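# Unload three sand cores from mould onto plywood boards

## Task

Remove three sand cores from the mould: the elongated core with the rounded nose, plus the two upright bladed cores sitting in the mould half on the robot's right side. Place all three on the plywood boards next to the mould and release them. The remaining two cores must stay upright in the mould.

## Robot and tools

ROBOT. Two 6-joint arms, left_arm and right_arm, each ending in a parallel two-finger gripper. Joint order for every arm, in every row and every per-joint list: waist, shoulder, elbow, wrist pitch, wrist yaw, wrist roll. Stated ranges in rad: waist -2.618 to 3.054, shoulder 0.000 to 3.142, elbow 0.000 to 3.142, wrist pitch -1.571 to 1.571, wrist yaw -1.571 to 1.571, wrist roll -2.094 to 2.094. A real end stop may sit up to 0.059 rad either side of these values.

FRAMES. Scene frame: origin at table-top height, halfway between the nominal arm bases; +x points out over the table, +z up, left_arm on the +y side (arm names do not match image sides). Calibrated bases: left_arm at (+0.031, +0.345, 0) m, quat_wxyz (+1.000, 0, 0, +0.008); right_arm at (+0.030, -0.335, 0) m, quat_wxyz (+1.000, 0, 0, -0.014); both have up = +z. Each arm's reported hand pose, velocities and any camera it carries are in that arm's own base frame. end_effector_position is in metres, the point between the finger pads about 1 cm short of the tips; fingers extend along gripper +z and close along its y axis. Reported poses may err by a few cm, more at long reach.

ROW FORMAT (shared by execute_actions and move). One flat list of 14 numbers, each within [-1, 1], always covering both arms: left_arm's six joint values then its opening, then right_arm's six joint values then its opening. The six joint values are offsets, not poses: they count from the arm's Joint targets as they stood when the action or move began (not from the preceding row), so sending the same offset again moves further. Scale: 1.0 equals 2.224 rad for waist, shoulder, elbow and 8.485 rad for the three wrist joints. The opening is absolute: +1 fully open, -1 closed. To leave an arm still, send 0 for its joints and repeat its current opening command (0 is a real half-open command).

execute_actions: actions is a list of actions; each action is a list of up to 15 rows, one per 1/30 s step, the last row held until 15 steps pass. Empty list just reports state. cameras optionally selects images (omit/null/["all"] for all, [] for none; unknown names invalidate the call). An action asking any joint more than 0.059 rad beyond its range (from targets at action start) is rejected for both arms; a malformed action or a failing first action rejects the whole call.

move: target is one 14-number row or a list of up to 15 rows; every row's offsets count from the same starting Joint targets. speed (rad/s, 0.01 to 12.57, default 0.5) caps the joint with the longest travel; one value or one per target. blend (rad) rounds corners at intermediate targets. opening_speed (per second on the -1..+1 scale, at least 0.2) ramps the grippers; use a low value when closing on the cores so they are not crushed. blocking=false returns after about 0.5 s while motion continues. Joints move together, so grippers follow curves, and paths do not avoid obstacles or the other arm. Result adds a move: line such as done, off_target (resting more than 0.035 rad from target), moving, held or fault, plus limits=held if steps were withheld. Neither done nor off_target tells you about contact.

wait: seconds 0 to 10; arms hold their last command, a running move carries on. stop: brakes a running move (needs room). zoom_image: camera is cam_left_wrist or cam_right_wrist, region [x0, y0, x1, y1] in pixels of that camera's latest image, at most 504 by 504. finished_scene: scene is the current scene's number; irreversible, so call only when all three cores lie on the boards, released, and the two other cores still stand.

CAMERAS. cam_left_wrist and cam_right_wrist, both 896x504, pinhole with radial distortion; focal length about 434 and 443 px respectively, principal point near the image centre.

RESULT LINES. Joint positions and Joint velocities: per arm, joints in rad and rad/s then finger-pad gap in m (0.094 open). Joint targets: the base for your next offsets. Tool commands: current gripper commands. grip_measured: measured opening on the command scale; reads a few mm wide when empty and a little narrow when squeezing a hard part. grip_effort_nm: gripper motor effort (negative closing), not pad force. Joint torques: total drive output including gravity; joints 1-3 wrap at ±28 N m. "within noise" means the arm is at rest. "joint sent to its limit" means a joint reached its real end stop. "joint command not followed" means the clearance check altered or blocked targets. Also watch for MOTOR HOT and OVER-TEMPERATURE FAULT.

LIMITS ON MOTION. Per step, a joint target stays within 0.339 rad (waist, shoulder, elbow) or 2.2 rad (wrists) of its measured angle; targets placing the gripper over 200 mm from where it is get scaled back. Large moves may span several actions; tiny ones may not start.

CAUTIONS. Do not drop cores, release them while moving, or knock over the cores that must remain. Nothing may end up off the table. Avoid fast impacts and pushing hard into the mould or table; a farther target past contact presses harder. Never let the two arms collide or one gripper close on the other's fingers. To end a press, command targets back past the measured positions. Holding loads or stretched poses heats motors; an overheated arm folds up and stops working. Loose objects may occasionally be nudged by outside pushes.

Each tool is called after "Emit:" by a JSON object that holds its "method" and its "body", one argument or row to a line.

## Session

Emit:
{"method": "execute_actions", "body": {
  "actions": []
}}

Scene clock: 0.00 s.
left_arm: end_effector_position=(+0.3493, -0.0518, +0.2095) grip_measured=+1.000 grip_effort_nm=n/a end_effector_quat_wxyz=(+0.534, -0.007, +0.815, -0.226) | right_arm: end_effector_position=(+0.3046, +0.0783, +0.1820) grip_measured=+1.000 grip_effort_nm=n/a end_effector_quat_wxyz=(+0.477, +0.034, +0.863, +0.162)
Joint positions: left_arm=[0.059 1.017 0.578 0.071 0.424 -0.25 0.094] | right_arm=[0.21 0.854 0.562 -0.224 -0.068 0.329 0.094]
Joint velocities: within noise
Joint torques (N m): no reading
Heat: left arm: 32 °C; right arm: 31 °C.
Joint targets: left_arm=[0.059 1.010 0.587 0.072 0.427 -0.248] | right_arm=[0.210 0.847 0.574 -0.220 -0.067 0.327]
Tool commands: left_gripper/opening=+1.0 right_gripper/opening=+1.0

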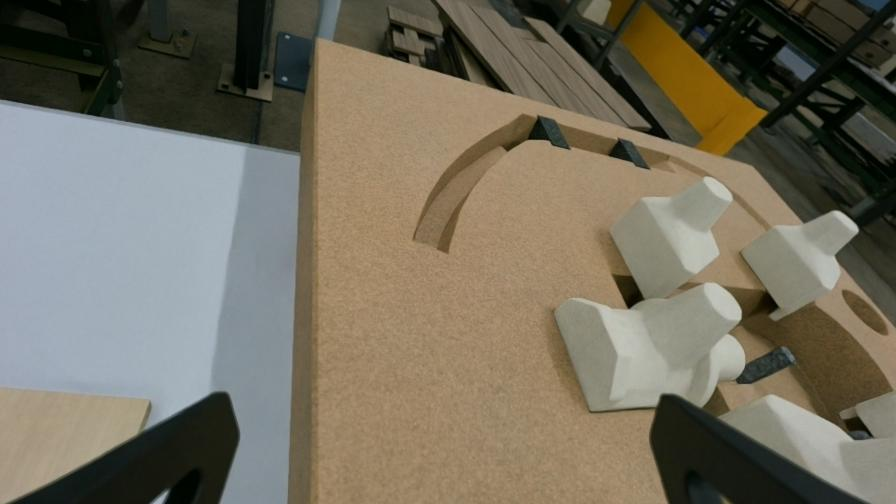

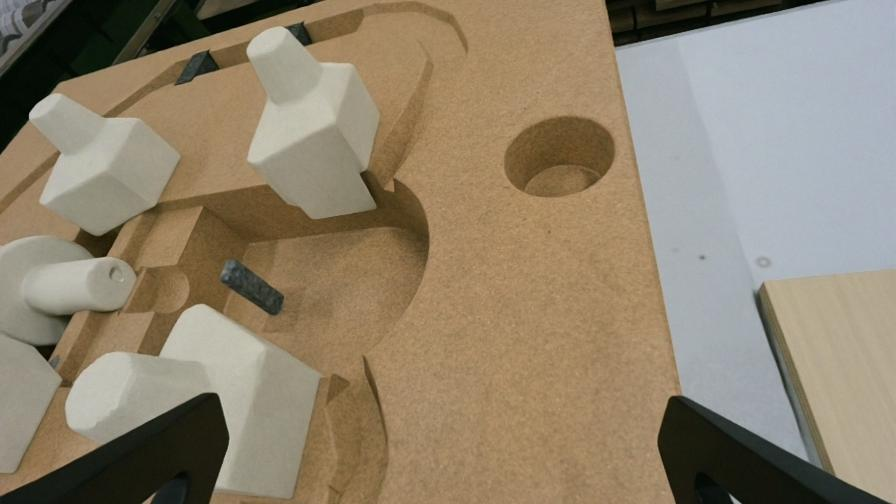

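Emit:
{"method": "move", "body": {
  "target": [
    [-0.05,0.1866,0.4622,-0.1273,-0.0503,0.0292,0.3,0,0.2599,0.4681,-0.1076,0.0079,-0.0385,0.3],
    [-0.2064,0.1866,0.4622,-0.1273,-0.0503,0.0292,0.3,0.1956,0.2599,0.4681,-0.1076,0.0079,-0.0385,0.3]
  ],
  "speed": 0.9
}}

Scene clock: 6.20 s.
left_arm: end_effector_position=(+0.3485, -0.1458, +0.2982) grip_measured=+0.302 grip_effort_nm=-0.066 end_effector_quat_wxyz=(+0.355, +0.182, +0.914, -0.075) | right_arm: end_effector_position=(+0.2837, +0.2139, +0.2750) grip_measured=+0.303 grip_effort_nm=-0.125 end_effector_quat_wxyz=(+0.285, -0.299, +0.906, +0.097)
Joint positions: left_arm=[-0.396 1.415 1.59 -1.004 0.007 -0.006 0.061] | right_arm=[0.642 1.421 1.583 -1.121 -0.002 0.006 0.061]
Joint velocities: within noise
Joint torques (N m): left_arm=[-0.25 -3.97 7.21 1.71 -0.05 0] | right_arm=[0.13 -4.19 8.03 0.92 0.01 -0.1]
Heat: left arm: 34 °C; right arm: 33 °C.
Joint targets: left_arm=[-0.400 1.425 1.615 -1.008 0.000 0.000] | right_arm=[0.645 1.425 1.615 -1.133 0.000 0.000]
move: done

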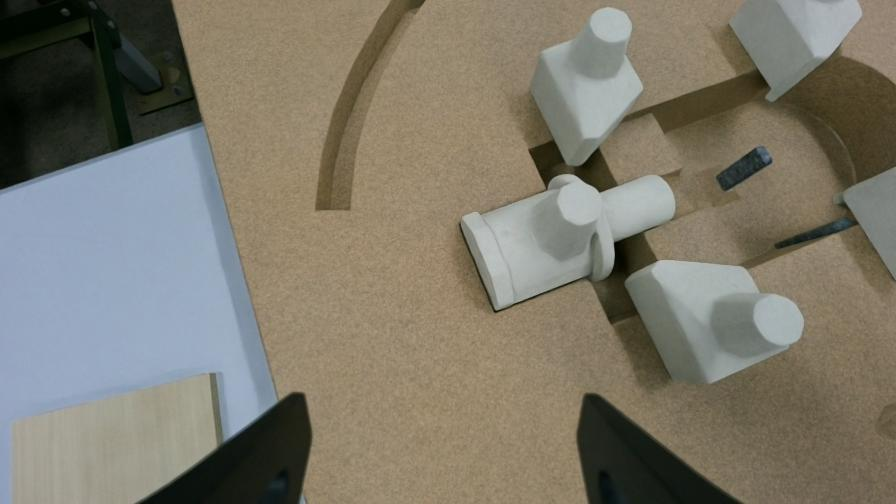

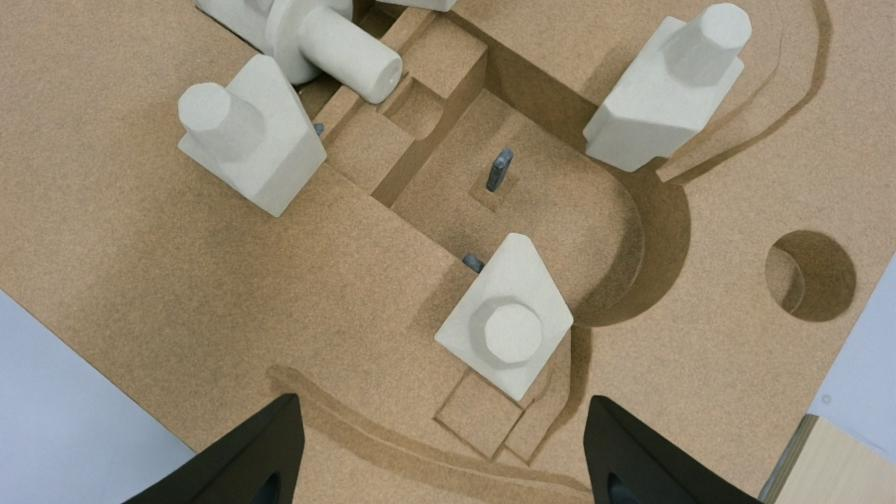

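Emit:
{"method": "move", "body": {
  "target": [-0.0674,0.2239,0.1349,-0.0099,0,0,0.2,-0.0382,0.2325,0.1673,-0.0486,0,0.0648,0.2],
  "speed": 0.7
}}

Scene clock: 19.53 s.
left_arm: end_effector_position=(+0.3975, -0.2418, +0.1976) grip_measured=+0.202 grip_effort_nm=-0.066 end_effector_quat_wxyz=(+0.217, +0.261, +0.938, -0.064) | right_arm: end_effector_position=(+0.3150, +0.2014, +0.1804) grip_measured=+0.203 grip_effort_nm=-0.129 end_effector_quat_wxyz=(+0.024, -0.012, +1.000, +0.016)
Joint positions: left_arm=[-0.547 1.915 1.889 -1.087 0.005 -0.006 0.056] | right_arm=[0.565 1.942 1.958 -1.529 -0.002 0.542 0.057]
Joint velocities: within noise
Joint torques (N m): left_arm=[-0.13 -8.32 7.35 1.24 -0.05 -0.01] | right_arm=[-0.31 -8.23 7.34 0.04 0 0.06]
Heat: left arm: 35 °C; right arm: 35 °C.
Joint targets: left_arm=[-0.550 1.923 1.915 -1.092 0.000 -0.001] | right_arm=[0.560 1.943 1.987 -1.545 0.000 0.550]
move: done

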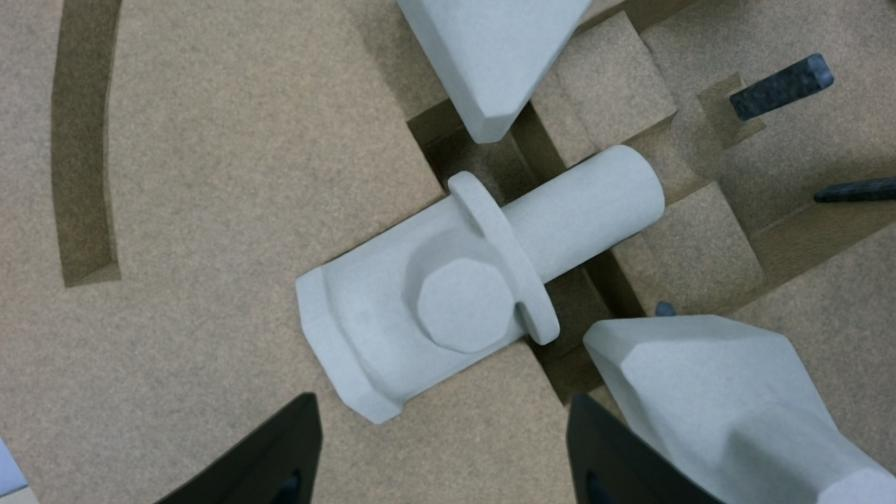

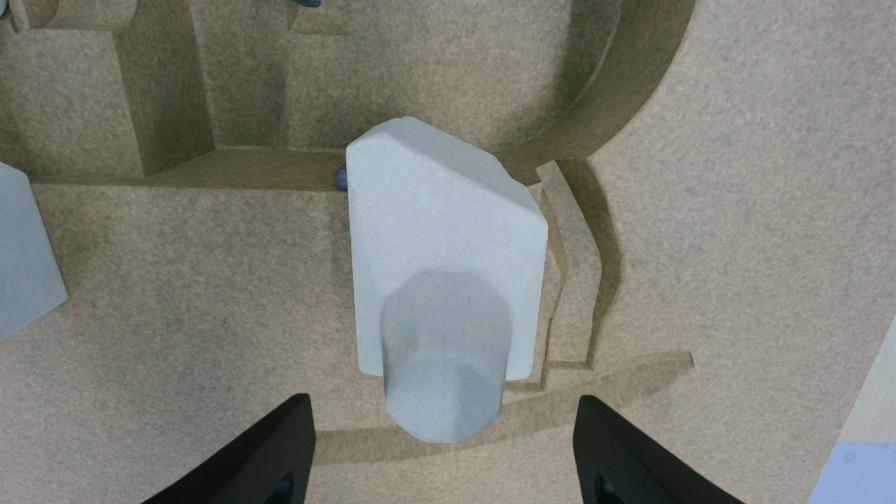

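Emit:
{"method": "move", "body": {
  "target": [-0.0045,0.0243,-0.0652,0.0235,0,0,0.2,0,-0.0157,-0.0863,0.0186,0,0,0.2],
  "speed": 0.25,
  "cameras": []
}}

Emit:
{"method": "move", "body": {
  "target": [0,0,0,0,0,0,-0.55,0,0,0,0,0,0,-0.55],
  "opening_speed": 0.4
}}

Scene clock: 26.67 s.
left_arm: end_effector_position=(+0.4143, -0.2553, +0.1577) grip_measured=+0.202 grip_effort_nm=-0.056 end_effector_quat_wxyz=(+0.228, +0.263, +0.935, -0.068) | right_arm: end_effector_position=(+0.3149, +0.2013, +0.1419) grip_measured=+0.203 grip_effort_nm=-0.129 end_effector_quat_wxyz=(+0.012, -0.011, +1.000, +0.008)
Joint positions: left_arm=[-0.552 1.959 1.778 -0.909 0.005 -0.006 0.056] | right_arm=[0.565 1.942 1.804 -1.404 -0.002 0.543 0.057]
Joint velocities: within noise
Joint torques (N m): left_arm=[-0.5 -8.1 4.7 1.52 -0.02 0] | right_arm=[-0.46 -11.17 4.51 0.27 0.01 0.04]
Heat: left arm: 35 °C; right arm: 35 °C.
Joint targets: left_arm=[-0.560 1.977 1.771 -0.893 0.000 -0.001] | right_arm=[0.560 1.908 1.796 -1.388 0.000 0.550]
move: done
No camera images: "cameras" was empty.

Scene clock: 28.77 s.
left_arm: end_effector_position=(+0.4145, -0.2554, +0.1578) grip_measured=-0.317 grip_effort_nm=-1.004 end_effector_quat_wxyz=(+0.229, +0.265, +0.934, -0.068) | right_arm: end_effector_position=(+0.3150, +0.2013, +0.1419) grip_measured=+0.023 grip_effort_nm=-1.004 end_effector_quat_wxyz=(+0.012, -0.011, +1.000, +0.008)
Joint positions: left_arm=[-0.552 1.959 1.778 -0.907 0.005 -0.001 0.032] | right_arm=[0.565 1.942 1.804 -1.403 -0.002 0.544 0.048]
Joint velocities: within noise
Joint torques (N m): left_arm=[-0.46 -8.1 4.63 1.49 -0.03 -0.06] | right_arm=[-0.42 -11.18 4.49 0.3 0.01 0.03]
Heat: left arm: 35 °C; right arm: 36 °C.
Joint targets: left_arm=[-0.560 1.977 1.771 -0.893 0.000 0.000] | right_arm=[0.560 1.908 1.796 -1.387 0.000 0.550]
move: done

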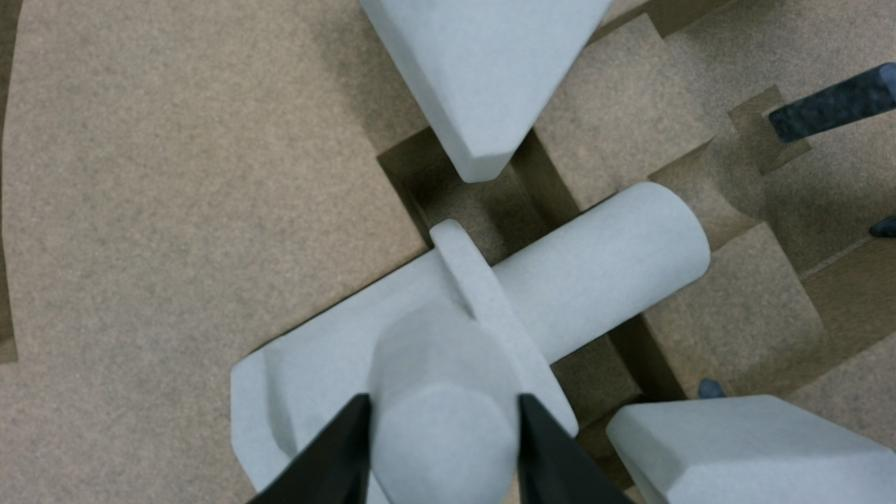

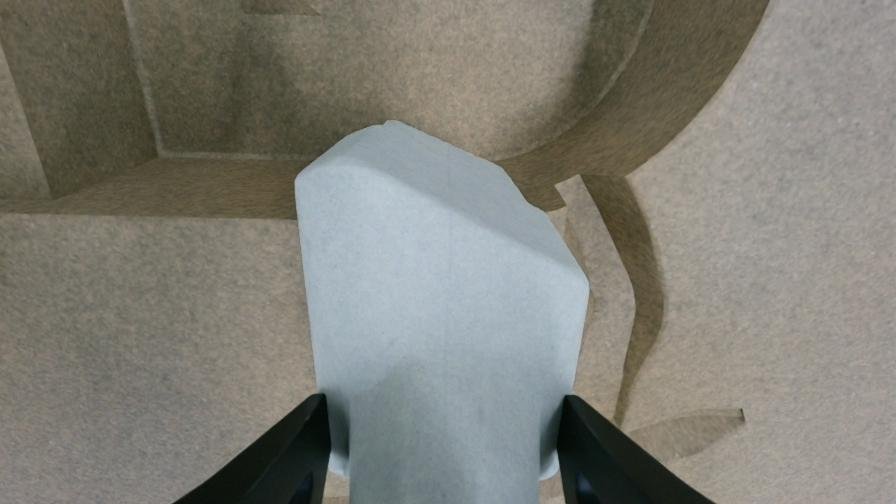

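Emit:
{"method": "move", "body": {
  "target": [0,0,0,0,0,0,-0.55,0,0,0,0,0,0,0.2],
  "opening_speed": 1.0,
  "cameras": []
}}

Emit:
{"method": "move", "body": {
  "target": [0,0,0,0,0,0,-0.55,0,0.006,0.028,-0.0058,0,0,0.2],
  "speed": 0.2,
  "cameras": []
}}

Emit:
{"method": "move", "body": {
  "target": [0,0,0,0,0,0,-0.55,0,0,0,0,0,0,-0.55],
  "opening_speed": 0.4,
  "cameras": ["cam_right_wrist"]
}}

Scene clock: 33.20 s.
left_arm: end_effector_position=(+0.4145, -0.2554, +0.1578) grip_measured=-0.317 grip_effort_nm=-0.994 end_effector_quat_wxyz=(+0.229, +0.265, +0.934, -0.068) | right_arm: end_effector_position=(+0.3150, +0.2014, +0.1419) grip_measured=+0.197 grip_effort_nm=0.183 end_effector_quat_wxyz=(+0.012, -0.011, +1.000, +0.009)
Joint positions: left_arm=[-0.552 1.959 1.778 -0.907 0.005 -0.001 0.032] | right_arm=[0.565 1.942 1.804 -1.403 -0.002 0.544 0.056]
Joint velocities: within noise
Joint torques (N m): left_arm=[-0.51 -8.1 4.67 1.5 -0.04 -0.05] | right_arm=[-0.42 -11.18 4.52 0.31 0.01 0.03]
Heat: left arm: 34 °C; right arm: 38 °C.
Joint targets: left_arm=[-0.560 1.977 1.771 -0.893 0.000 0.000] | right_arm=[0.560 1.908 1.796 -1.387 0.000 0.550]
move: done
No camera images: "cameras" was empty.

Scene clock: 34.17 s.
left_arm: end_effector_position=(+0.4145, -0.2554, +0.1578) grip_measured=-0.317 grip_effort_nm=-1.004 end_effector_quat_wxyz=(+0.229, +0.265, +0.934, -0.068) | right_arm: end_effector_position=(+0.3159, +0.2019, +0.1483) grip_measured=+0.197 grip_effort_nm=0.183 end_effector_quat_wxyz=(+0.015, -0.011, +1.000, +0.010)
Joint positions: left_arm=[-0.552 1.959 1.778 -0.907 0.005 -0.001 0.032] | right_arm=[0.565 1.942 1.829 -1.421 -0.002 0.544 0.056]
Joint velocities: within noise
Joint torques (N m): left_arm=[-0.53 -8.13 4.74 1.5 -0.02 -0.05] | right_arm=[-0.4 -10.06 7.36 0.05 0 0.03]
Heat: left arm: 34 °C; right arm: 38 °C.
Joint targets: left_arm=[-0.560 1.977 1.771 -0.893 0.000 -0.001] | right_arm=[0.560 1.921 1.858 -1.437 0.000 0.550]
move: done
No camera images: "cameras" was empty.

Scene clock: 36.27 s.
left_arm: end_effector_position=(+0.4145, -0.2554, +0.1578) grip_measured=-0.317 grip_effort_nm=-0.999 end_effector_quat_wxyz=(+0.229, +0.265, +0.934, -0.068) | right_arm: end_effector_position=(+0.3155, +0.2016, +0.1483) grip_measured=-0.235 grip_effort_nm=-1.009 end_effector_quat_wxyz=(+0.014, -0.011, +1.000, +0.010)
Joint positions: left_arm=[-0.552 1.959 1.778 -0.907 0.005 -0.001 0.032] | right_arm=[0.565 1.942 1.829 -1.423 -0.002 0.544 0.036]
Joint velocities: within noise
Joint torques (N m): left_arm=[-0.61 -8.06 4.66 1.48 -0.01 -0.07] | right_arm=[-0.44 -10.03 7.38 0.04 0.01 0.02]
Heat: left arm: 34 °C; right arm: 38 °C.
Joint targets: left_arm=[-0.560 1.977 1.771 -0.893 0.000 -0.001] | right_arm=[0.560 1.921 1.858 -1.437 0.000 0.550]
move: done
Images, in order (width x height): cam_right_wrist 896x504.

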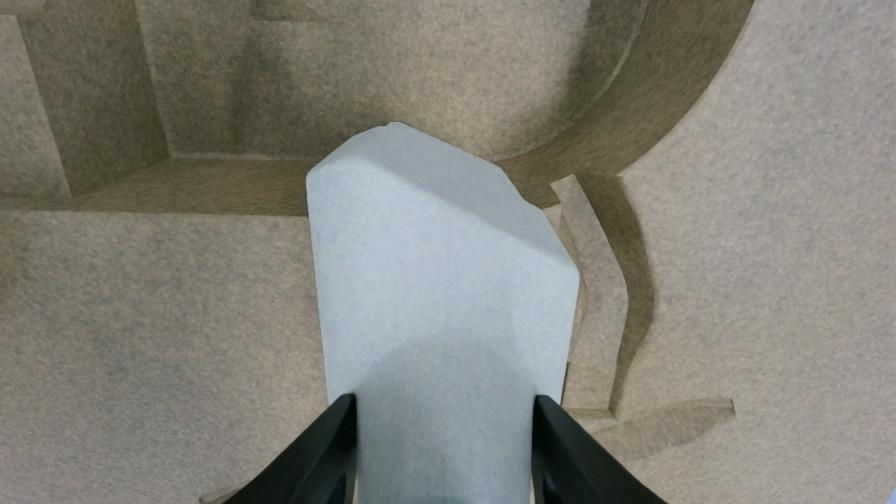

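Emit:
{"method": "move", "body": {
  "target": [0,0.0279,0.1682,-0.0273,0,0,-0.55,0,0.0094,0.0719,-0.0133,0,0,-0.55],
  "speed": 0.25
}}

Scene clock: 40.73 s.
left_arm: end_effector_position=(+0.4156, -0.2560, +0.2008) grip_measured=-0.318 grip_effort_nm=-0.999 end_effector_quat_wxyz=(+0.210, +0.266, +0.939, -0.062) | right_arm: end_effector_position=(+0.3146, +0.2011, +0.1841) grip_measured=-0.238 grip_effort_nm=-1.004 end_effector_quat_wxyz=(+0.025, -0.011, +1.000, +0.016)
Joint positions: left_arm=[-0.552 2.044 2.093 -1.178 0.005 -0.001 0.032] | right_arm=[0.565 1.942 1.973 -1.542 -0.002 0.544 0.036]
Joint velocities: within noise
Joint torques (N m): left_arm=[-0.44 -10.09 9.44 1.82 -0.03 -0.07] | right_arm=[-0.42 -8.25 8.54 0.14 0 0.03]
Heat: left arm: 35 °C; right arm: 39 °C.
Joint targets: left_arm=[-0.560 2.039 2.145 -1.124 0.000 -0.001] | right_arm=[0.560 1.942 2.018 -1.549 0.000 0.550]
move: off_target (left_arm, right_arm); left_arm: the wrist pitch is farthest, 0.054 rad from its target; right_arm: the elbow is farthest, 0.045 rad from its target

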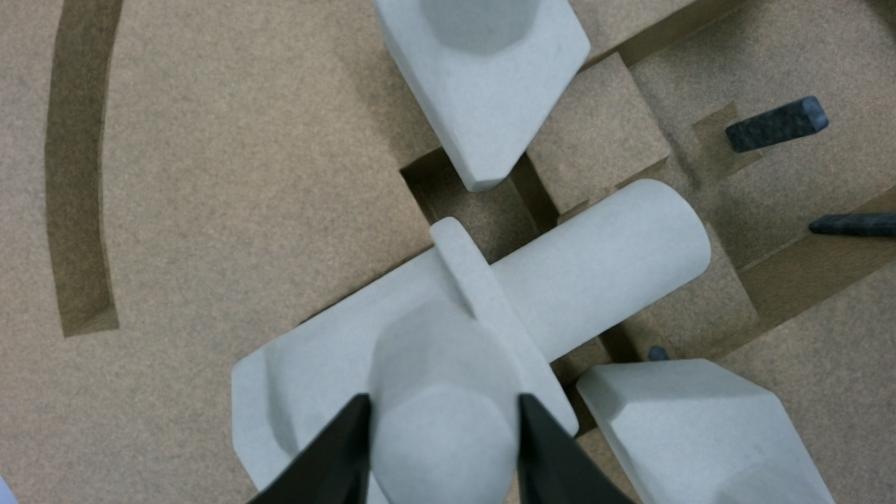

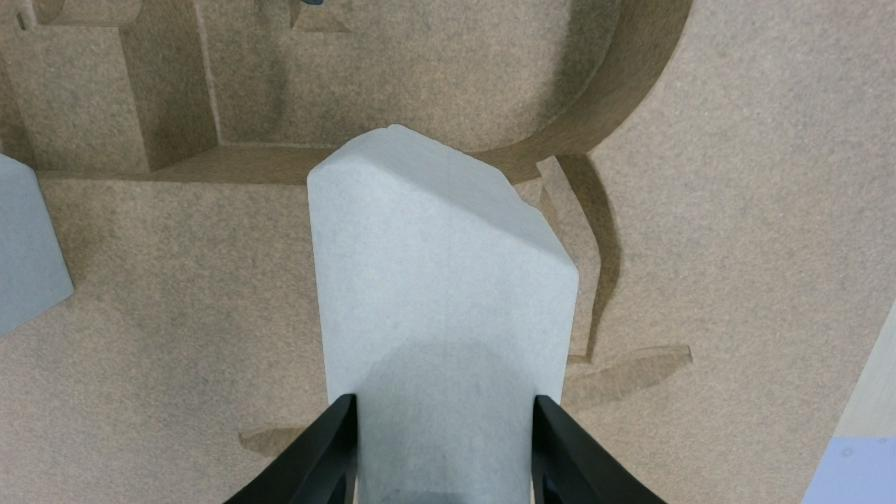

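Emit:
{"method": "move", "body": {
  "target": [
    [0,0.027,0.054,-0.007,0,0,-0.55,-0.1124,-0.0854,-0.0531,0.0058,0,0,-0.55],
    [0.442,-0.2995,-0.3836,0.0252,0,0,-0.55,-0.7073,-0.1538,-0.2329,0.0092,-0.1414,-0.2499,-0.55],
    [0.442,-0.3053,-0.4811,0.0488,0,0,-0.55,-0.7073,-0.1268,-0.4451,0.0719,-0.1414,-0.2499,-0.55]
  ],
  "speed": [0.4,0.9,0.3],
  "blend": [0.05,0,0]
}}

Scene clock: 60.50 s.
left_arm: end_effector_position=(+0.3047, +0.1376, +0.1244) grip_measured=-0.318 grip_effort_nm=-0.989 end_effector_quat_wxyz=(+0.208, -0.202, +0.956, +0.046) | right_arm: end_effector_position=(+0.2799, -0.1478, +0.1315) grip_measured=-0.291 grip_effort_nm=-1.004 end_effector_quat_wxyz=(+0.496, -0.225, +0.825, +0.155)
Joint positions: left_arm=[0.42 1.42 1.063 -0.784 -0.003 0.004 0.032] | right_arm=[-1.013 1.663 1.026 -0.954 -1.092 -1.557 0.033]
Joint velocities: within noise
Joint torques (N m): left_arm=[0.34 -9.36 6.11 2.04 0.06 -0.12] | right_arm=[-0.03 -6.04 4.89 0.24 -1.5 -0.19]
Heat: left arm: 39 °C; right arm: 39 °C.
Joint targets: left_arm=[0.423 1.360 1.075 -0.710 0.000 -0.001] | right_arm=[-1.013 1.660 1.028 -0.940 -1.200 -1.570]
move: off_target (left_arm, right_arm); left_arm: the wrist pitch is farthest, 0.074 rad from its target; right_arm: the wrist yaw is farthest, 0.108 rad from its target

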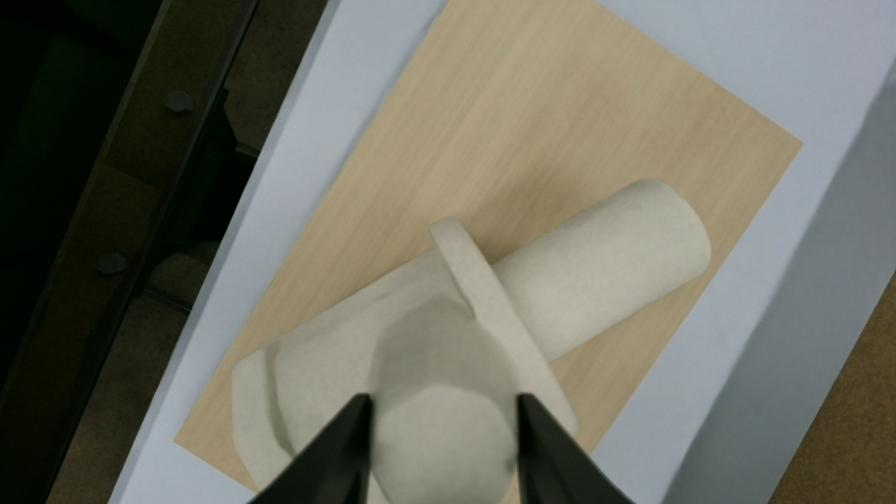

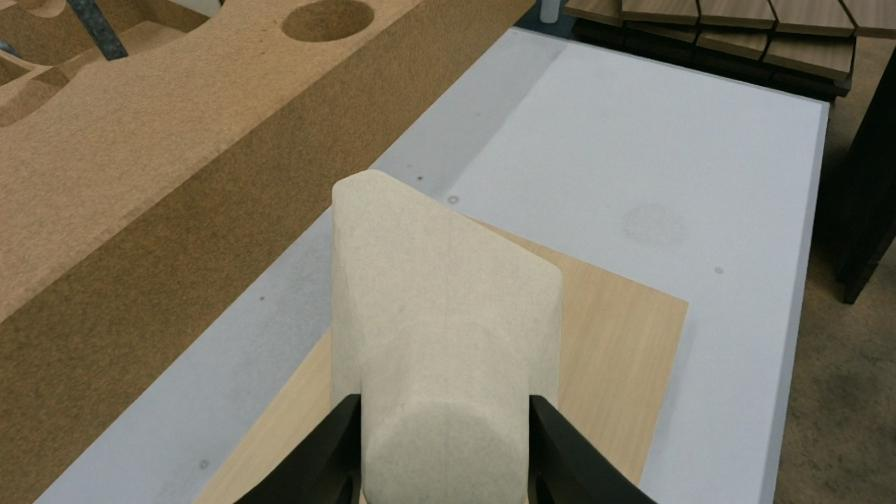

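Emit:
{"method": "move", "body": {
  "target": [0,0,-0.014,0.007,0,0,-0.55,-0.0225,0.0598,-0.0638,0.0325,-0.0141,0,-0.55],
  "speed": 0.15
}}

Scene clock: 65.90 s.
left_arm: end_effector_position=(+0.3095, +0.1397, +0.1221) grip_measured=-0.318 grip_effort_nm=-0.999 end_effector_quat_wxyz=(+0.224, -0.201, +0.952, +0.050) | right_arm: end_effector_position=(+0.2807, -0.1561, +0.0855) grip_measured=-0.291 grip_effort_nm=-1.004 end_effector_quat_wxyz=(+0.544, -0.201, +0.800, +0.154)
Joint positions: left_arm=[0.42 1.414 1.035 -0.728 -0.003 0.004 0.032] | right_arm=[-1.055 1.794 0.886 -0.679 -1.202 -1.558 0.033]
Joint velocities: within noise
Joint torques (N m): left_arm=[0.28 -8.9 5.9 2.13 0.06 -0.11] | right_arm=[-0.68 -6.26 4.04 0.24 -1.65 -0.17]
Heat: left arm: 39 °C; right arm: 38 °C.
Joint targets: left_arm=[0.423 1.360 1.043 -0.651 0.000 -0.001] | right_arm=[-1.063 1.793 0.886 -0.664 -1.320 -1.570]
move: off_target (left_arm, right_arm); left_arm: the wrist pitch is farthest, 0.078 rad from its target; right_arm: the wrist yaw is farthest, 0.118 rad from its target

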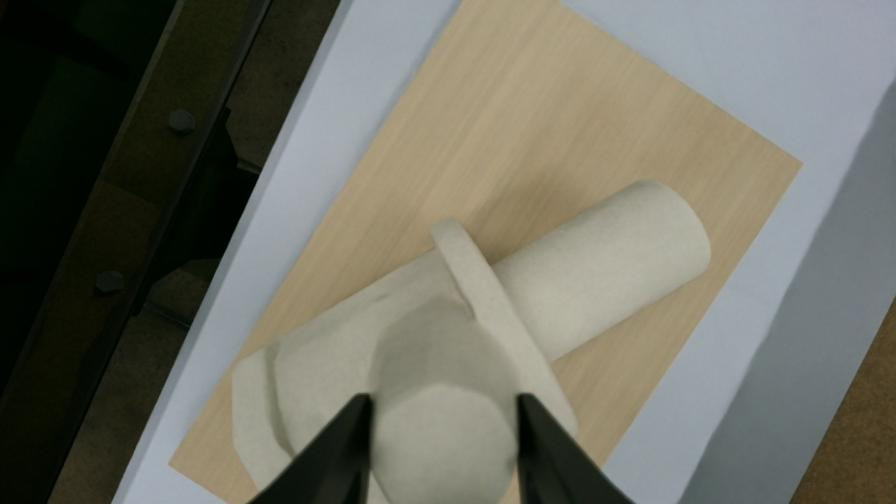

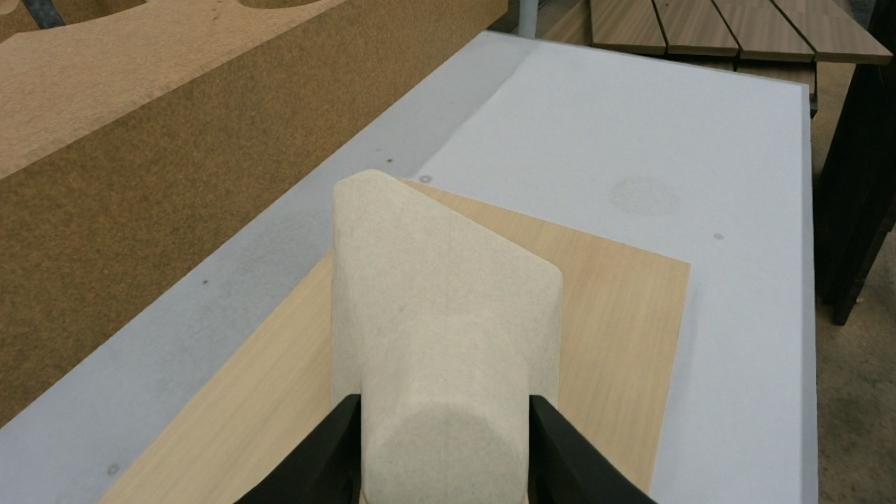

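Emit:
{"method": "move", "body": {
  "target": [0,0,-0.014,0.004,0,0,-0.55,0,0.0265,-0.013,0.0099,0,0,-0.55],
  "speed": 0.1
}}

Scene clock: 69.67 s.
left_arm: end_effector_position=(+0.3115, +0.1406, +0.1218) grip_measured=-0.318 grip_effort_nm=-0.999 end_effector_quat_wxyz=(+0.237, -0.200, +0.949, +0.052) | right_arm: end_effector_position=(+0.2833, -0.1559, +0.0758) grip_measured=-0.292 grip_effort_nm=-1.004 end_effector_quat_wxyz=(+0.563, -0.198, +0.787, +0.157)
Joint positions: left_arm=[0.42 1.401 1.011 -0.69 -0.003 0.004 0.032] | right_arm=[-1.057 1.844 0.862 -0.604 -1.249 -1.561 0.033]
Joint velocities: within noise
Joint torques (N m): left_arm=[0.31 -7.86 5.29 2.12 0.04 -0.11] | right_arm=[-0.5 -5.76 3.47 0.34 -1.16 -0.14]
Heat: left arm: 38 °C; right arm: 37 °C.
Joint targets: left_arm=[0.423 1.360 1.012 -0.617 0.000 -0.001] | right_arm=[-1.063 1.852 0.857 -0.580 -1.320 -1.570]
move: off_target (left_arm, right_arm); left_arm: the wrist pitch is farthest, 0.073 rad from its target; right_arm: the wrist yaw is farthest, 0.071 rad from its target

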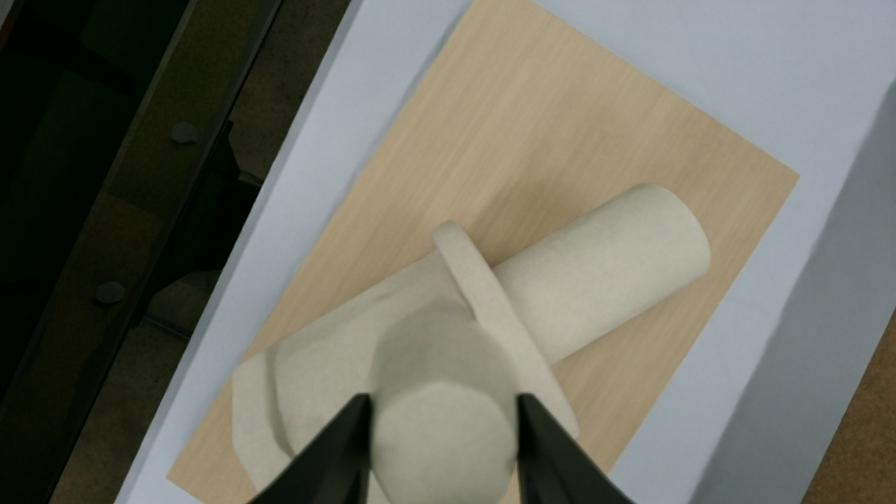

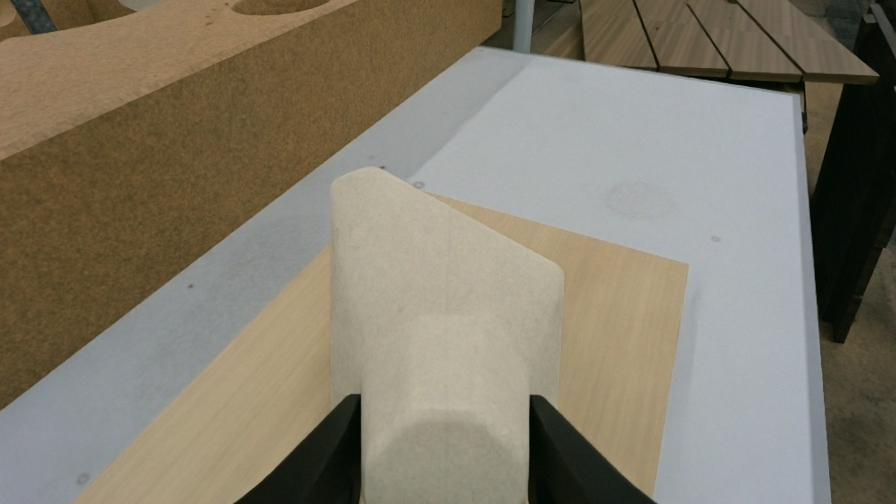

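Emit:
{"method": "move", "body": {
  "target": [0,0,0,0,0,0,0.1,0,0.009,-0.007,0.005,-0.0118,0,-0.55],
  "speed": 0.1,
  "opening_speed": 0.3
}}

Scene clock: 75.00 s.
left_arm: end_effector_position=(+0.3221, +0.1453, +0.1332) grip_measured=+0.098 grip_effort_nm=0.129 end_effector_quat_wxyz=(+0.270, -0.199, +0.940, +0.059) | right_arm: end_effector_position=(+0.2858, -0.1545, +0.0752) grip_measured=-0.292 grip_effort_nm=-1.004 end_effector_quat_wxyz=(+0.585, -0.196, +0.770, +0.160)
Joint positions: left_arm=[0.42 1.387 1.01 -0.635 -0.003 0.004 0.052] | right_arm=[-1.057 1.87 0.844 -0.552 -1.303 -1.561 0.033]
Joint velocities: within noise
Joint torques (N m): left_arm=[0.32 -6.69 5.48 1.67 0.05 -0.11] | right_arm=[-0.58 -6.28 3.51 0.26 -1.6 -0.15]
Heat: left arm: 37 °C; right arm: 37 °C.
Joint targets: left_arm=[0.423 1.360 1.012 -0.617 0.000 0.000] | right_arm=[-1.063 1.872 0.841 -0.537 -1.419 -1.570]
move: off_target (right_arm); right_arm: the wrist yaw is farthest, 0.117 rad from its target

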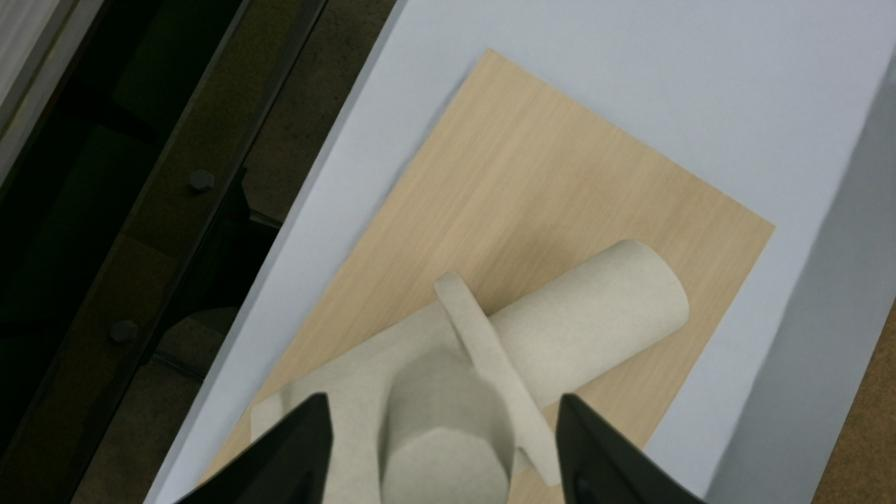

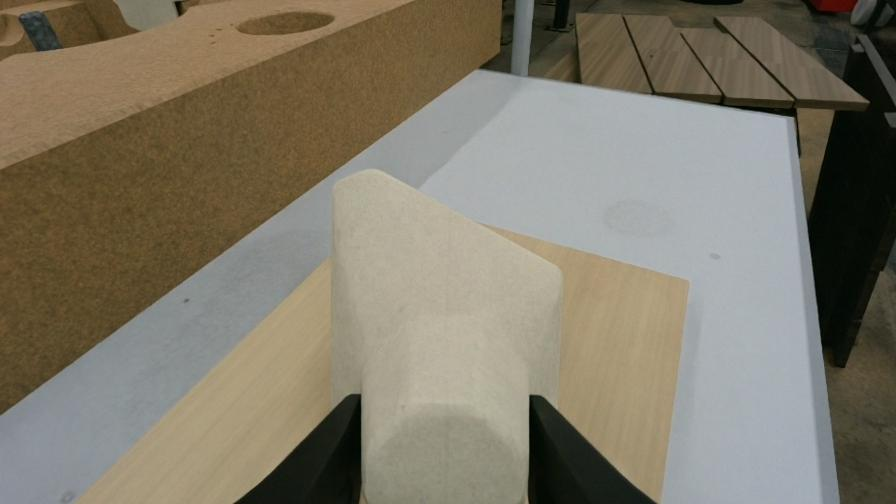

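Emit:
{"method": "move", "body": {
  "target": [0,0,0.135,-0.038,0,0,0.1,0,0.018,-0.009,0.0072,0,0,-0.55],
  "speed": 0.3
}}

Scene clock: 79.60 s.
left_arm: end_effector_position=(+0.3175, +0.1432, +0.2002) grip_measured=+0.098 grip_effort_nm=0.125 end_effector_quat_wxyz=(+0.259, -0.199, +0.943, +0.057) | right_arm: end_effector_position=(+0.2874, -0.1538, +0.0705) grip_measured=-0.292 grip_effort_nm=-1.004 end_effector_quat_wxyz=(+0.602, -0.196, +0.758, +0.160)
Joint positions: left_arm=[0.42 1.387 1.288 -0.936 -0.003 0.004 0.052] | right_arm=[-1.057 1.904 0.827 -0.493 -1.344 -1.563 0.033]
Joint velocities: within noise
Joint torques (N m): left_arm=[0.32 -6.74 7.39 1.4 0.06 -0.11] | right_arm=[-0.58 -5.93 3.1 0.28 -1.23 -0.13]
Heat: left arm: 36 °C; right arm: 36 °C.
Joint targets: left_arm=[0.423 1.360 1.313 -0.939 0.000 0.000] | right_arm=[-1.063 1.912 0.821 -0.476 -1.420 -1.570]
move: off_target (right_arm); right_arm: the wrist yaw is farthest, 0.075 rad from its target

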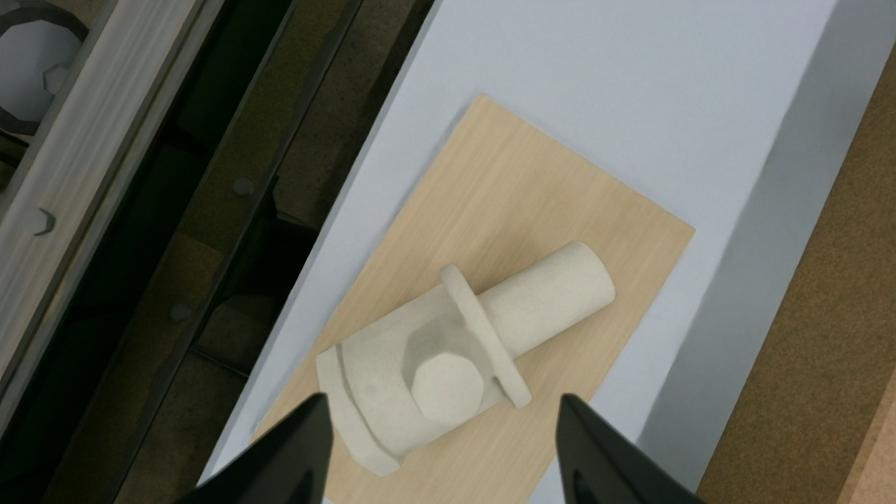

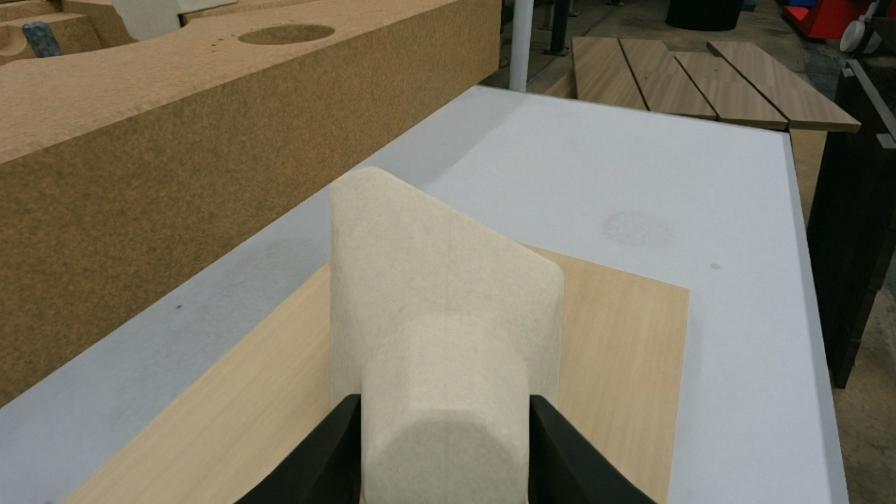

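Emit:
{"method": "move", "body": {
  "target": [0,0,0,0,0,0,0.1,0,0.018,-0.01,0.0072,-0.008,0,-0.55],
  "speed": 0.1,
  "cameras": ["cam_right_wrist"]
}}

Scene clock: 82.60 s.
left_arm: end_effector_position=(+0.3174, +0.1432, +0.2001) grip_measured=+0.098 grip_effort_nm=0.115 end_effector_quat_wxyz=(+0.259, -0.199, +0.943, +0.057) | right_arm: end_effector_position=(+0.2884, -0.1514, +0.0672) grip_measured=-0.292 grip_effort_nm=-1.004 end_effector_quat_wxyz=(+0.624, -0.193, +0.739, +0.164)
Joint positions: left_arm=[0.42 1.387 1.288 -0.936 -0.003 0.004 0.052] | right_arm=[-1.057 1.944 0.805 -0.427 -1.404 -1.565 0.033]
Joint velocities: within noise
Joint torques (N m): left_arm=[0.36 -6.6 7.36 1.41 0.05 -0.11] | right_arm=[-0.57 -6.06 2.82 0.25 -1.31 -0.1]
Heat: left arm: 36 °C; right arm: 36 °C.
Joint targets: left_arm=[0.423 1.360 1.313 -0.939 0.000 0.000] | right_arm=[-1.063 1.952 0.799 -0.415 -1.487 -1.570]
move: off_target (right_arm); right_arm: the wrist yaw is farthest, 0.084 rad from its target
Images, in order (width x height): cam_right_wrist 896x504.

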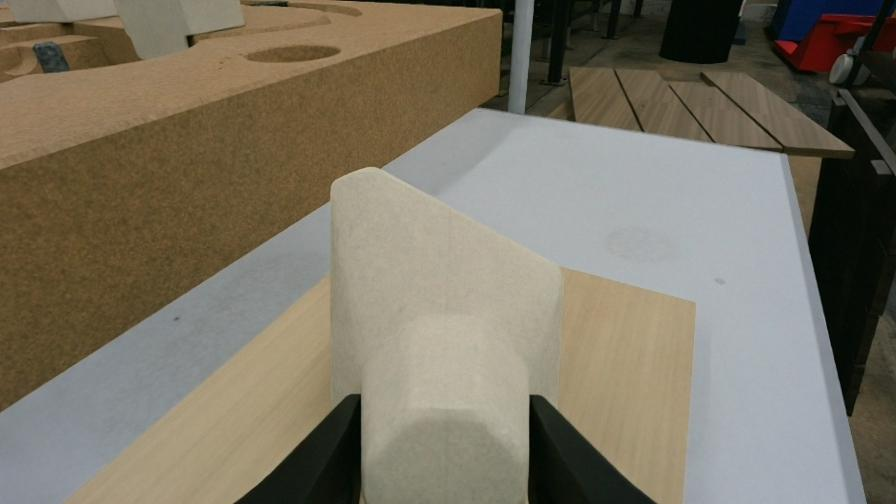

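Emit:
{"method": "move", "body": {
  "target": [0,0,0,0,0,0,0.1,0,0.004,-0.004,0.0015,0,0,-0.15],
  "speed": 0.1,
  "opening_speed": 0.2,
  "cameras": ["cam_right_wrist"]
}}

Scene clock: 87.23 s.
left_arm: end_effector_position=(+0.3174, +0.1432, +0.2001) grip_measured=+0.098 grip_effort_nm=0.125 end_effector_quat_wxyz=(+0.259, -0.199, +0.943, +0.057) | right_arm: end_effector_position=(+0.2884, -0.1506, +0.0705) grip_measured=-0.153 grip_effort_nm=0.183 end_effector_quat_wxyz=(+0.638, -0.190, +0.727, +0.167)
Joint positions: left_arm=[0.42 1.387 1.288 -0.936 -0.003 0.004 0.052] | right_arm=[-1.059 1.952 0.797 -0.41 -1.441 -1.565 0.04]
Joint velocities: within noise
Joint torques (N m): left_arm=[0.25 -6.67 7.27 1.37 0.08 -0.11] | right_arm=[-0.42 -5.96 2.67 0.2 -0.94 -0.11]
Heat: left arm: 36 °C; right arm: 36 °C.
Joint targets: left_arm=[0.423 1.360 1.313 -0.939 0.000 0.000] | right_arm=[-1.063 1.961 0.790 -0.402 -1.487 -1.571]
move: off_target (right_arm); right_arm: the wrist yaw is farthest, 0.046 rad from its target
Images, in order (width x height): cam_right_wrist 896x504.

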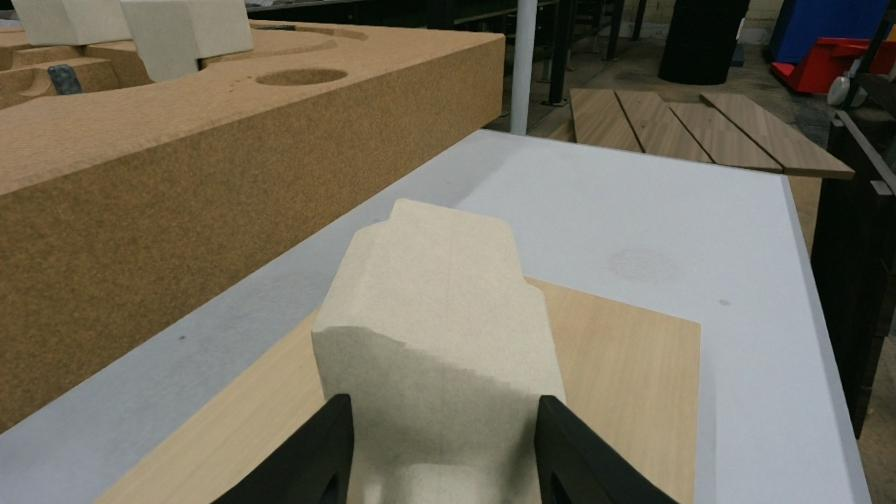

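Emit:
{"method": "move", "body": {
  "target": [
    [0,0,0,0,0,0,0.1,0,0,0,0,0,0,0.15],
    [0,0,0,0,0,0,0.1,-0.1124,0,0,0,0,0,0.15],
    [0,0,0,0,0,0,0.1,-0.1124,-0.1353,0.2743,-0.0943,0,0,0.2],
    [0,0,0,0,0,0,0.1,0.6538,-0.036,0.4944,-0.0715,0.1753,0.1851,0.2]
  ],
  "speed": [0.3,0.35,0.9,1.0]
}}

Scene clock: 101.67 s.
left_arm: end_effector_position=(+0.3174, +0.1432, +0.2001) grip_measured=+0.098 grip_effort_nm=0.125 end_effector_quat_wxyz=(+0.259, -0.199, +0.943, +0.057) | right_arm: end_effector_position=(+0.4318, +0.1830, +0.2136) grip_measured=+0.197 grip_effort_nm=0.178 end_effector_quat_wxyz=(+0.256, -0.194, +0.945, +0.054)
Joint positions: left_arm=[0.42 1.387 1.288 -0.936 -0.003 0.004 0.052] | right_arm=[0.396 1.869 1.857 -1.028 -0.008 -0.007 0.056]
Joint velocities: within noise
Joint torques (N m): left_arm=[0.31 -6.69 7.35 1.38 0.03 -0.11] | right_arm=[-0.4 -7.46 8.28 1.08 0.06 0.02]
Heat: left arm: 36 °C; right arm: 36 °C.
Joint targets: left_arm=[0.423 1.360 1.313 -0.939 0.000 0.000] | right_arm=[0.391 1.881 1.890 -1.009 0.000 0.000]
move: done

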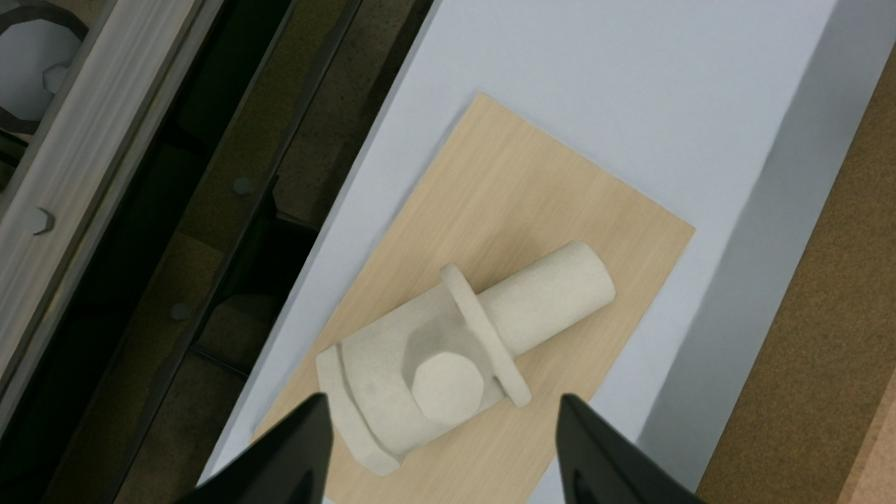

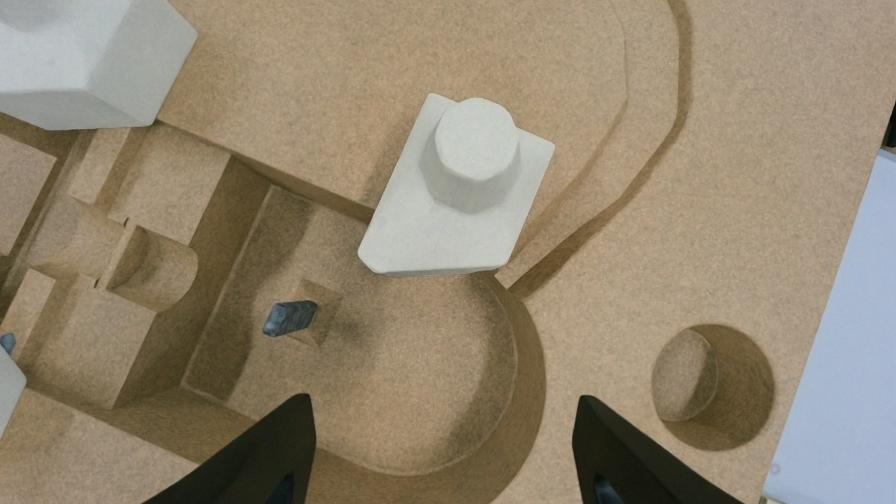

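Emit:
{"method": "move", "body": {
  "target": [
    [0,0,0,0,0,0,0.1,-0.0085,0.02,0.01,0.003,0,0,0.25],
    [0,0,0,0,0,0,0.1,-0.0085,0.1169,0.0495,0.0171,0,0,0.25]
  ],
  "speed": 0.25,
  "cameras": []
}}

Emit:
{"method": "move", "body": {
  "target": [0,0,0,0,0,0,0.1,0,0,0,0,0,0,-0.55],
  "opening_speed": 0.4,
  "cameras": ["cam_right_wrist"]
}}

Scene clock: 107.77 s.
left_arm: end_effector_position=(+0.3174, +0.1432, +0.2001) grip_measured=+0.098 grip_effort_nm=0.120 end_effector_quat_wxyz=(+0.259, -0.199, +0.943, +0.057) | right_arm: end_effector_position=(+0.4973, +0.1992, +0.1504) grip_measured=+0.247 grip_effort_nm=0.178 end_effector_quat_wxyz=(+0.257, -0.184, +0.947, +0.052)
Joint positions: left_arm=[0.42 1.387 1.288 -0.936 -0.003 0.004 0.052] | right_arm=[0.377 2.124 1.969 -0.886 -0.007 -0.005 0.059]
Joint velocities: within noise
Joint torques (N m): left_arm=[0.35 -6.76 7.34 1.38 0.05 -0.11] | right_arm=[-0.18 -9.11 8.24 1.1 0.06 0.02]
Heat: left arm: 36 °C; right arm: 36 °C.
Joint targets: left_arm=[0.423 1.360 1.313 -0.939 0.000 0.000] | right_arm=[0.372 2.141 2.000 -0.864 0.000 0.000]
move: done
No camera images: "cameras" was empty.

Scene clock: 109.97 s.
left_arm: end_effector_position=(+0.3174, +0.1432, +0.2001) grip_measured=+0.098 grip_effort_nm=0.125 end_effector_quat_wxyz=(+0.259, -0.199, +0.943, +0.057) | right_arm: end_effector_position=(+0.4986, +0.2012, +0.1537) grip_measured=-0.298 grip_effort_nm=-1.004 end_effector_quat_wxyz=(+0.261, -0.178, +0.947, +0.058)
Joint positions: left_arm=[0.42 1.387 1.288 -0.936 -0.003 0.004 0.052] | right_arm=[0.377 2.124 1.978 -0.884 -0.015 0.009 0.033]
Joint velocities: within noise
Joint torques (N m): left_arm=[0.28 -6.63 7.23 1.38 0.05 -0.11] | right_arm=[-0.39 -9.13 7.57 1.11 0.12 -0.14]
Heat: left arm: 36 °C; right arm: 37 °C.
Joint targets: left_arm=[0.423 1.360 1.313 -0.939 0.000 0.000] | right_arm=[0.372 2.141 2.000 -0.864 0.000 0.000]
move: done
Images, in order (width x height): cam_right_wrist 896x504.

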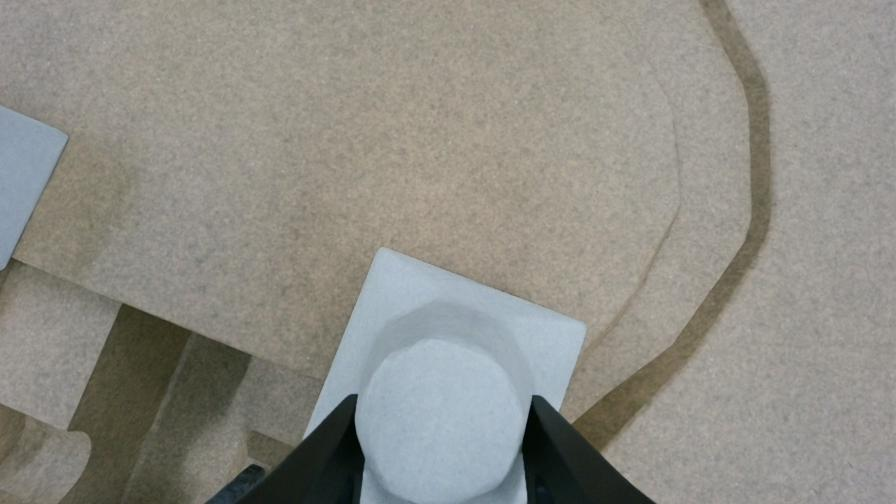

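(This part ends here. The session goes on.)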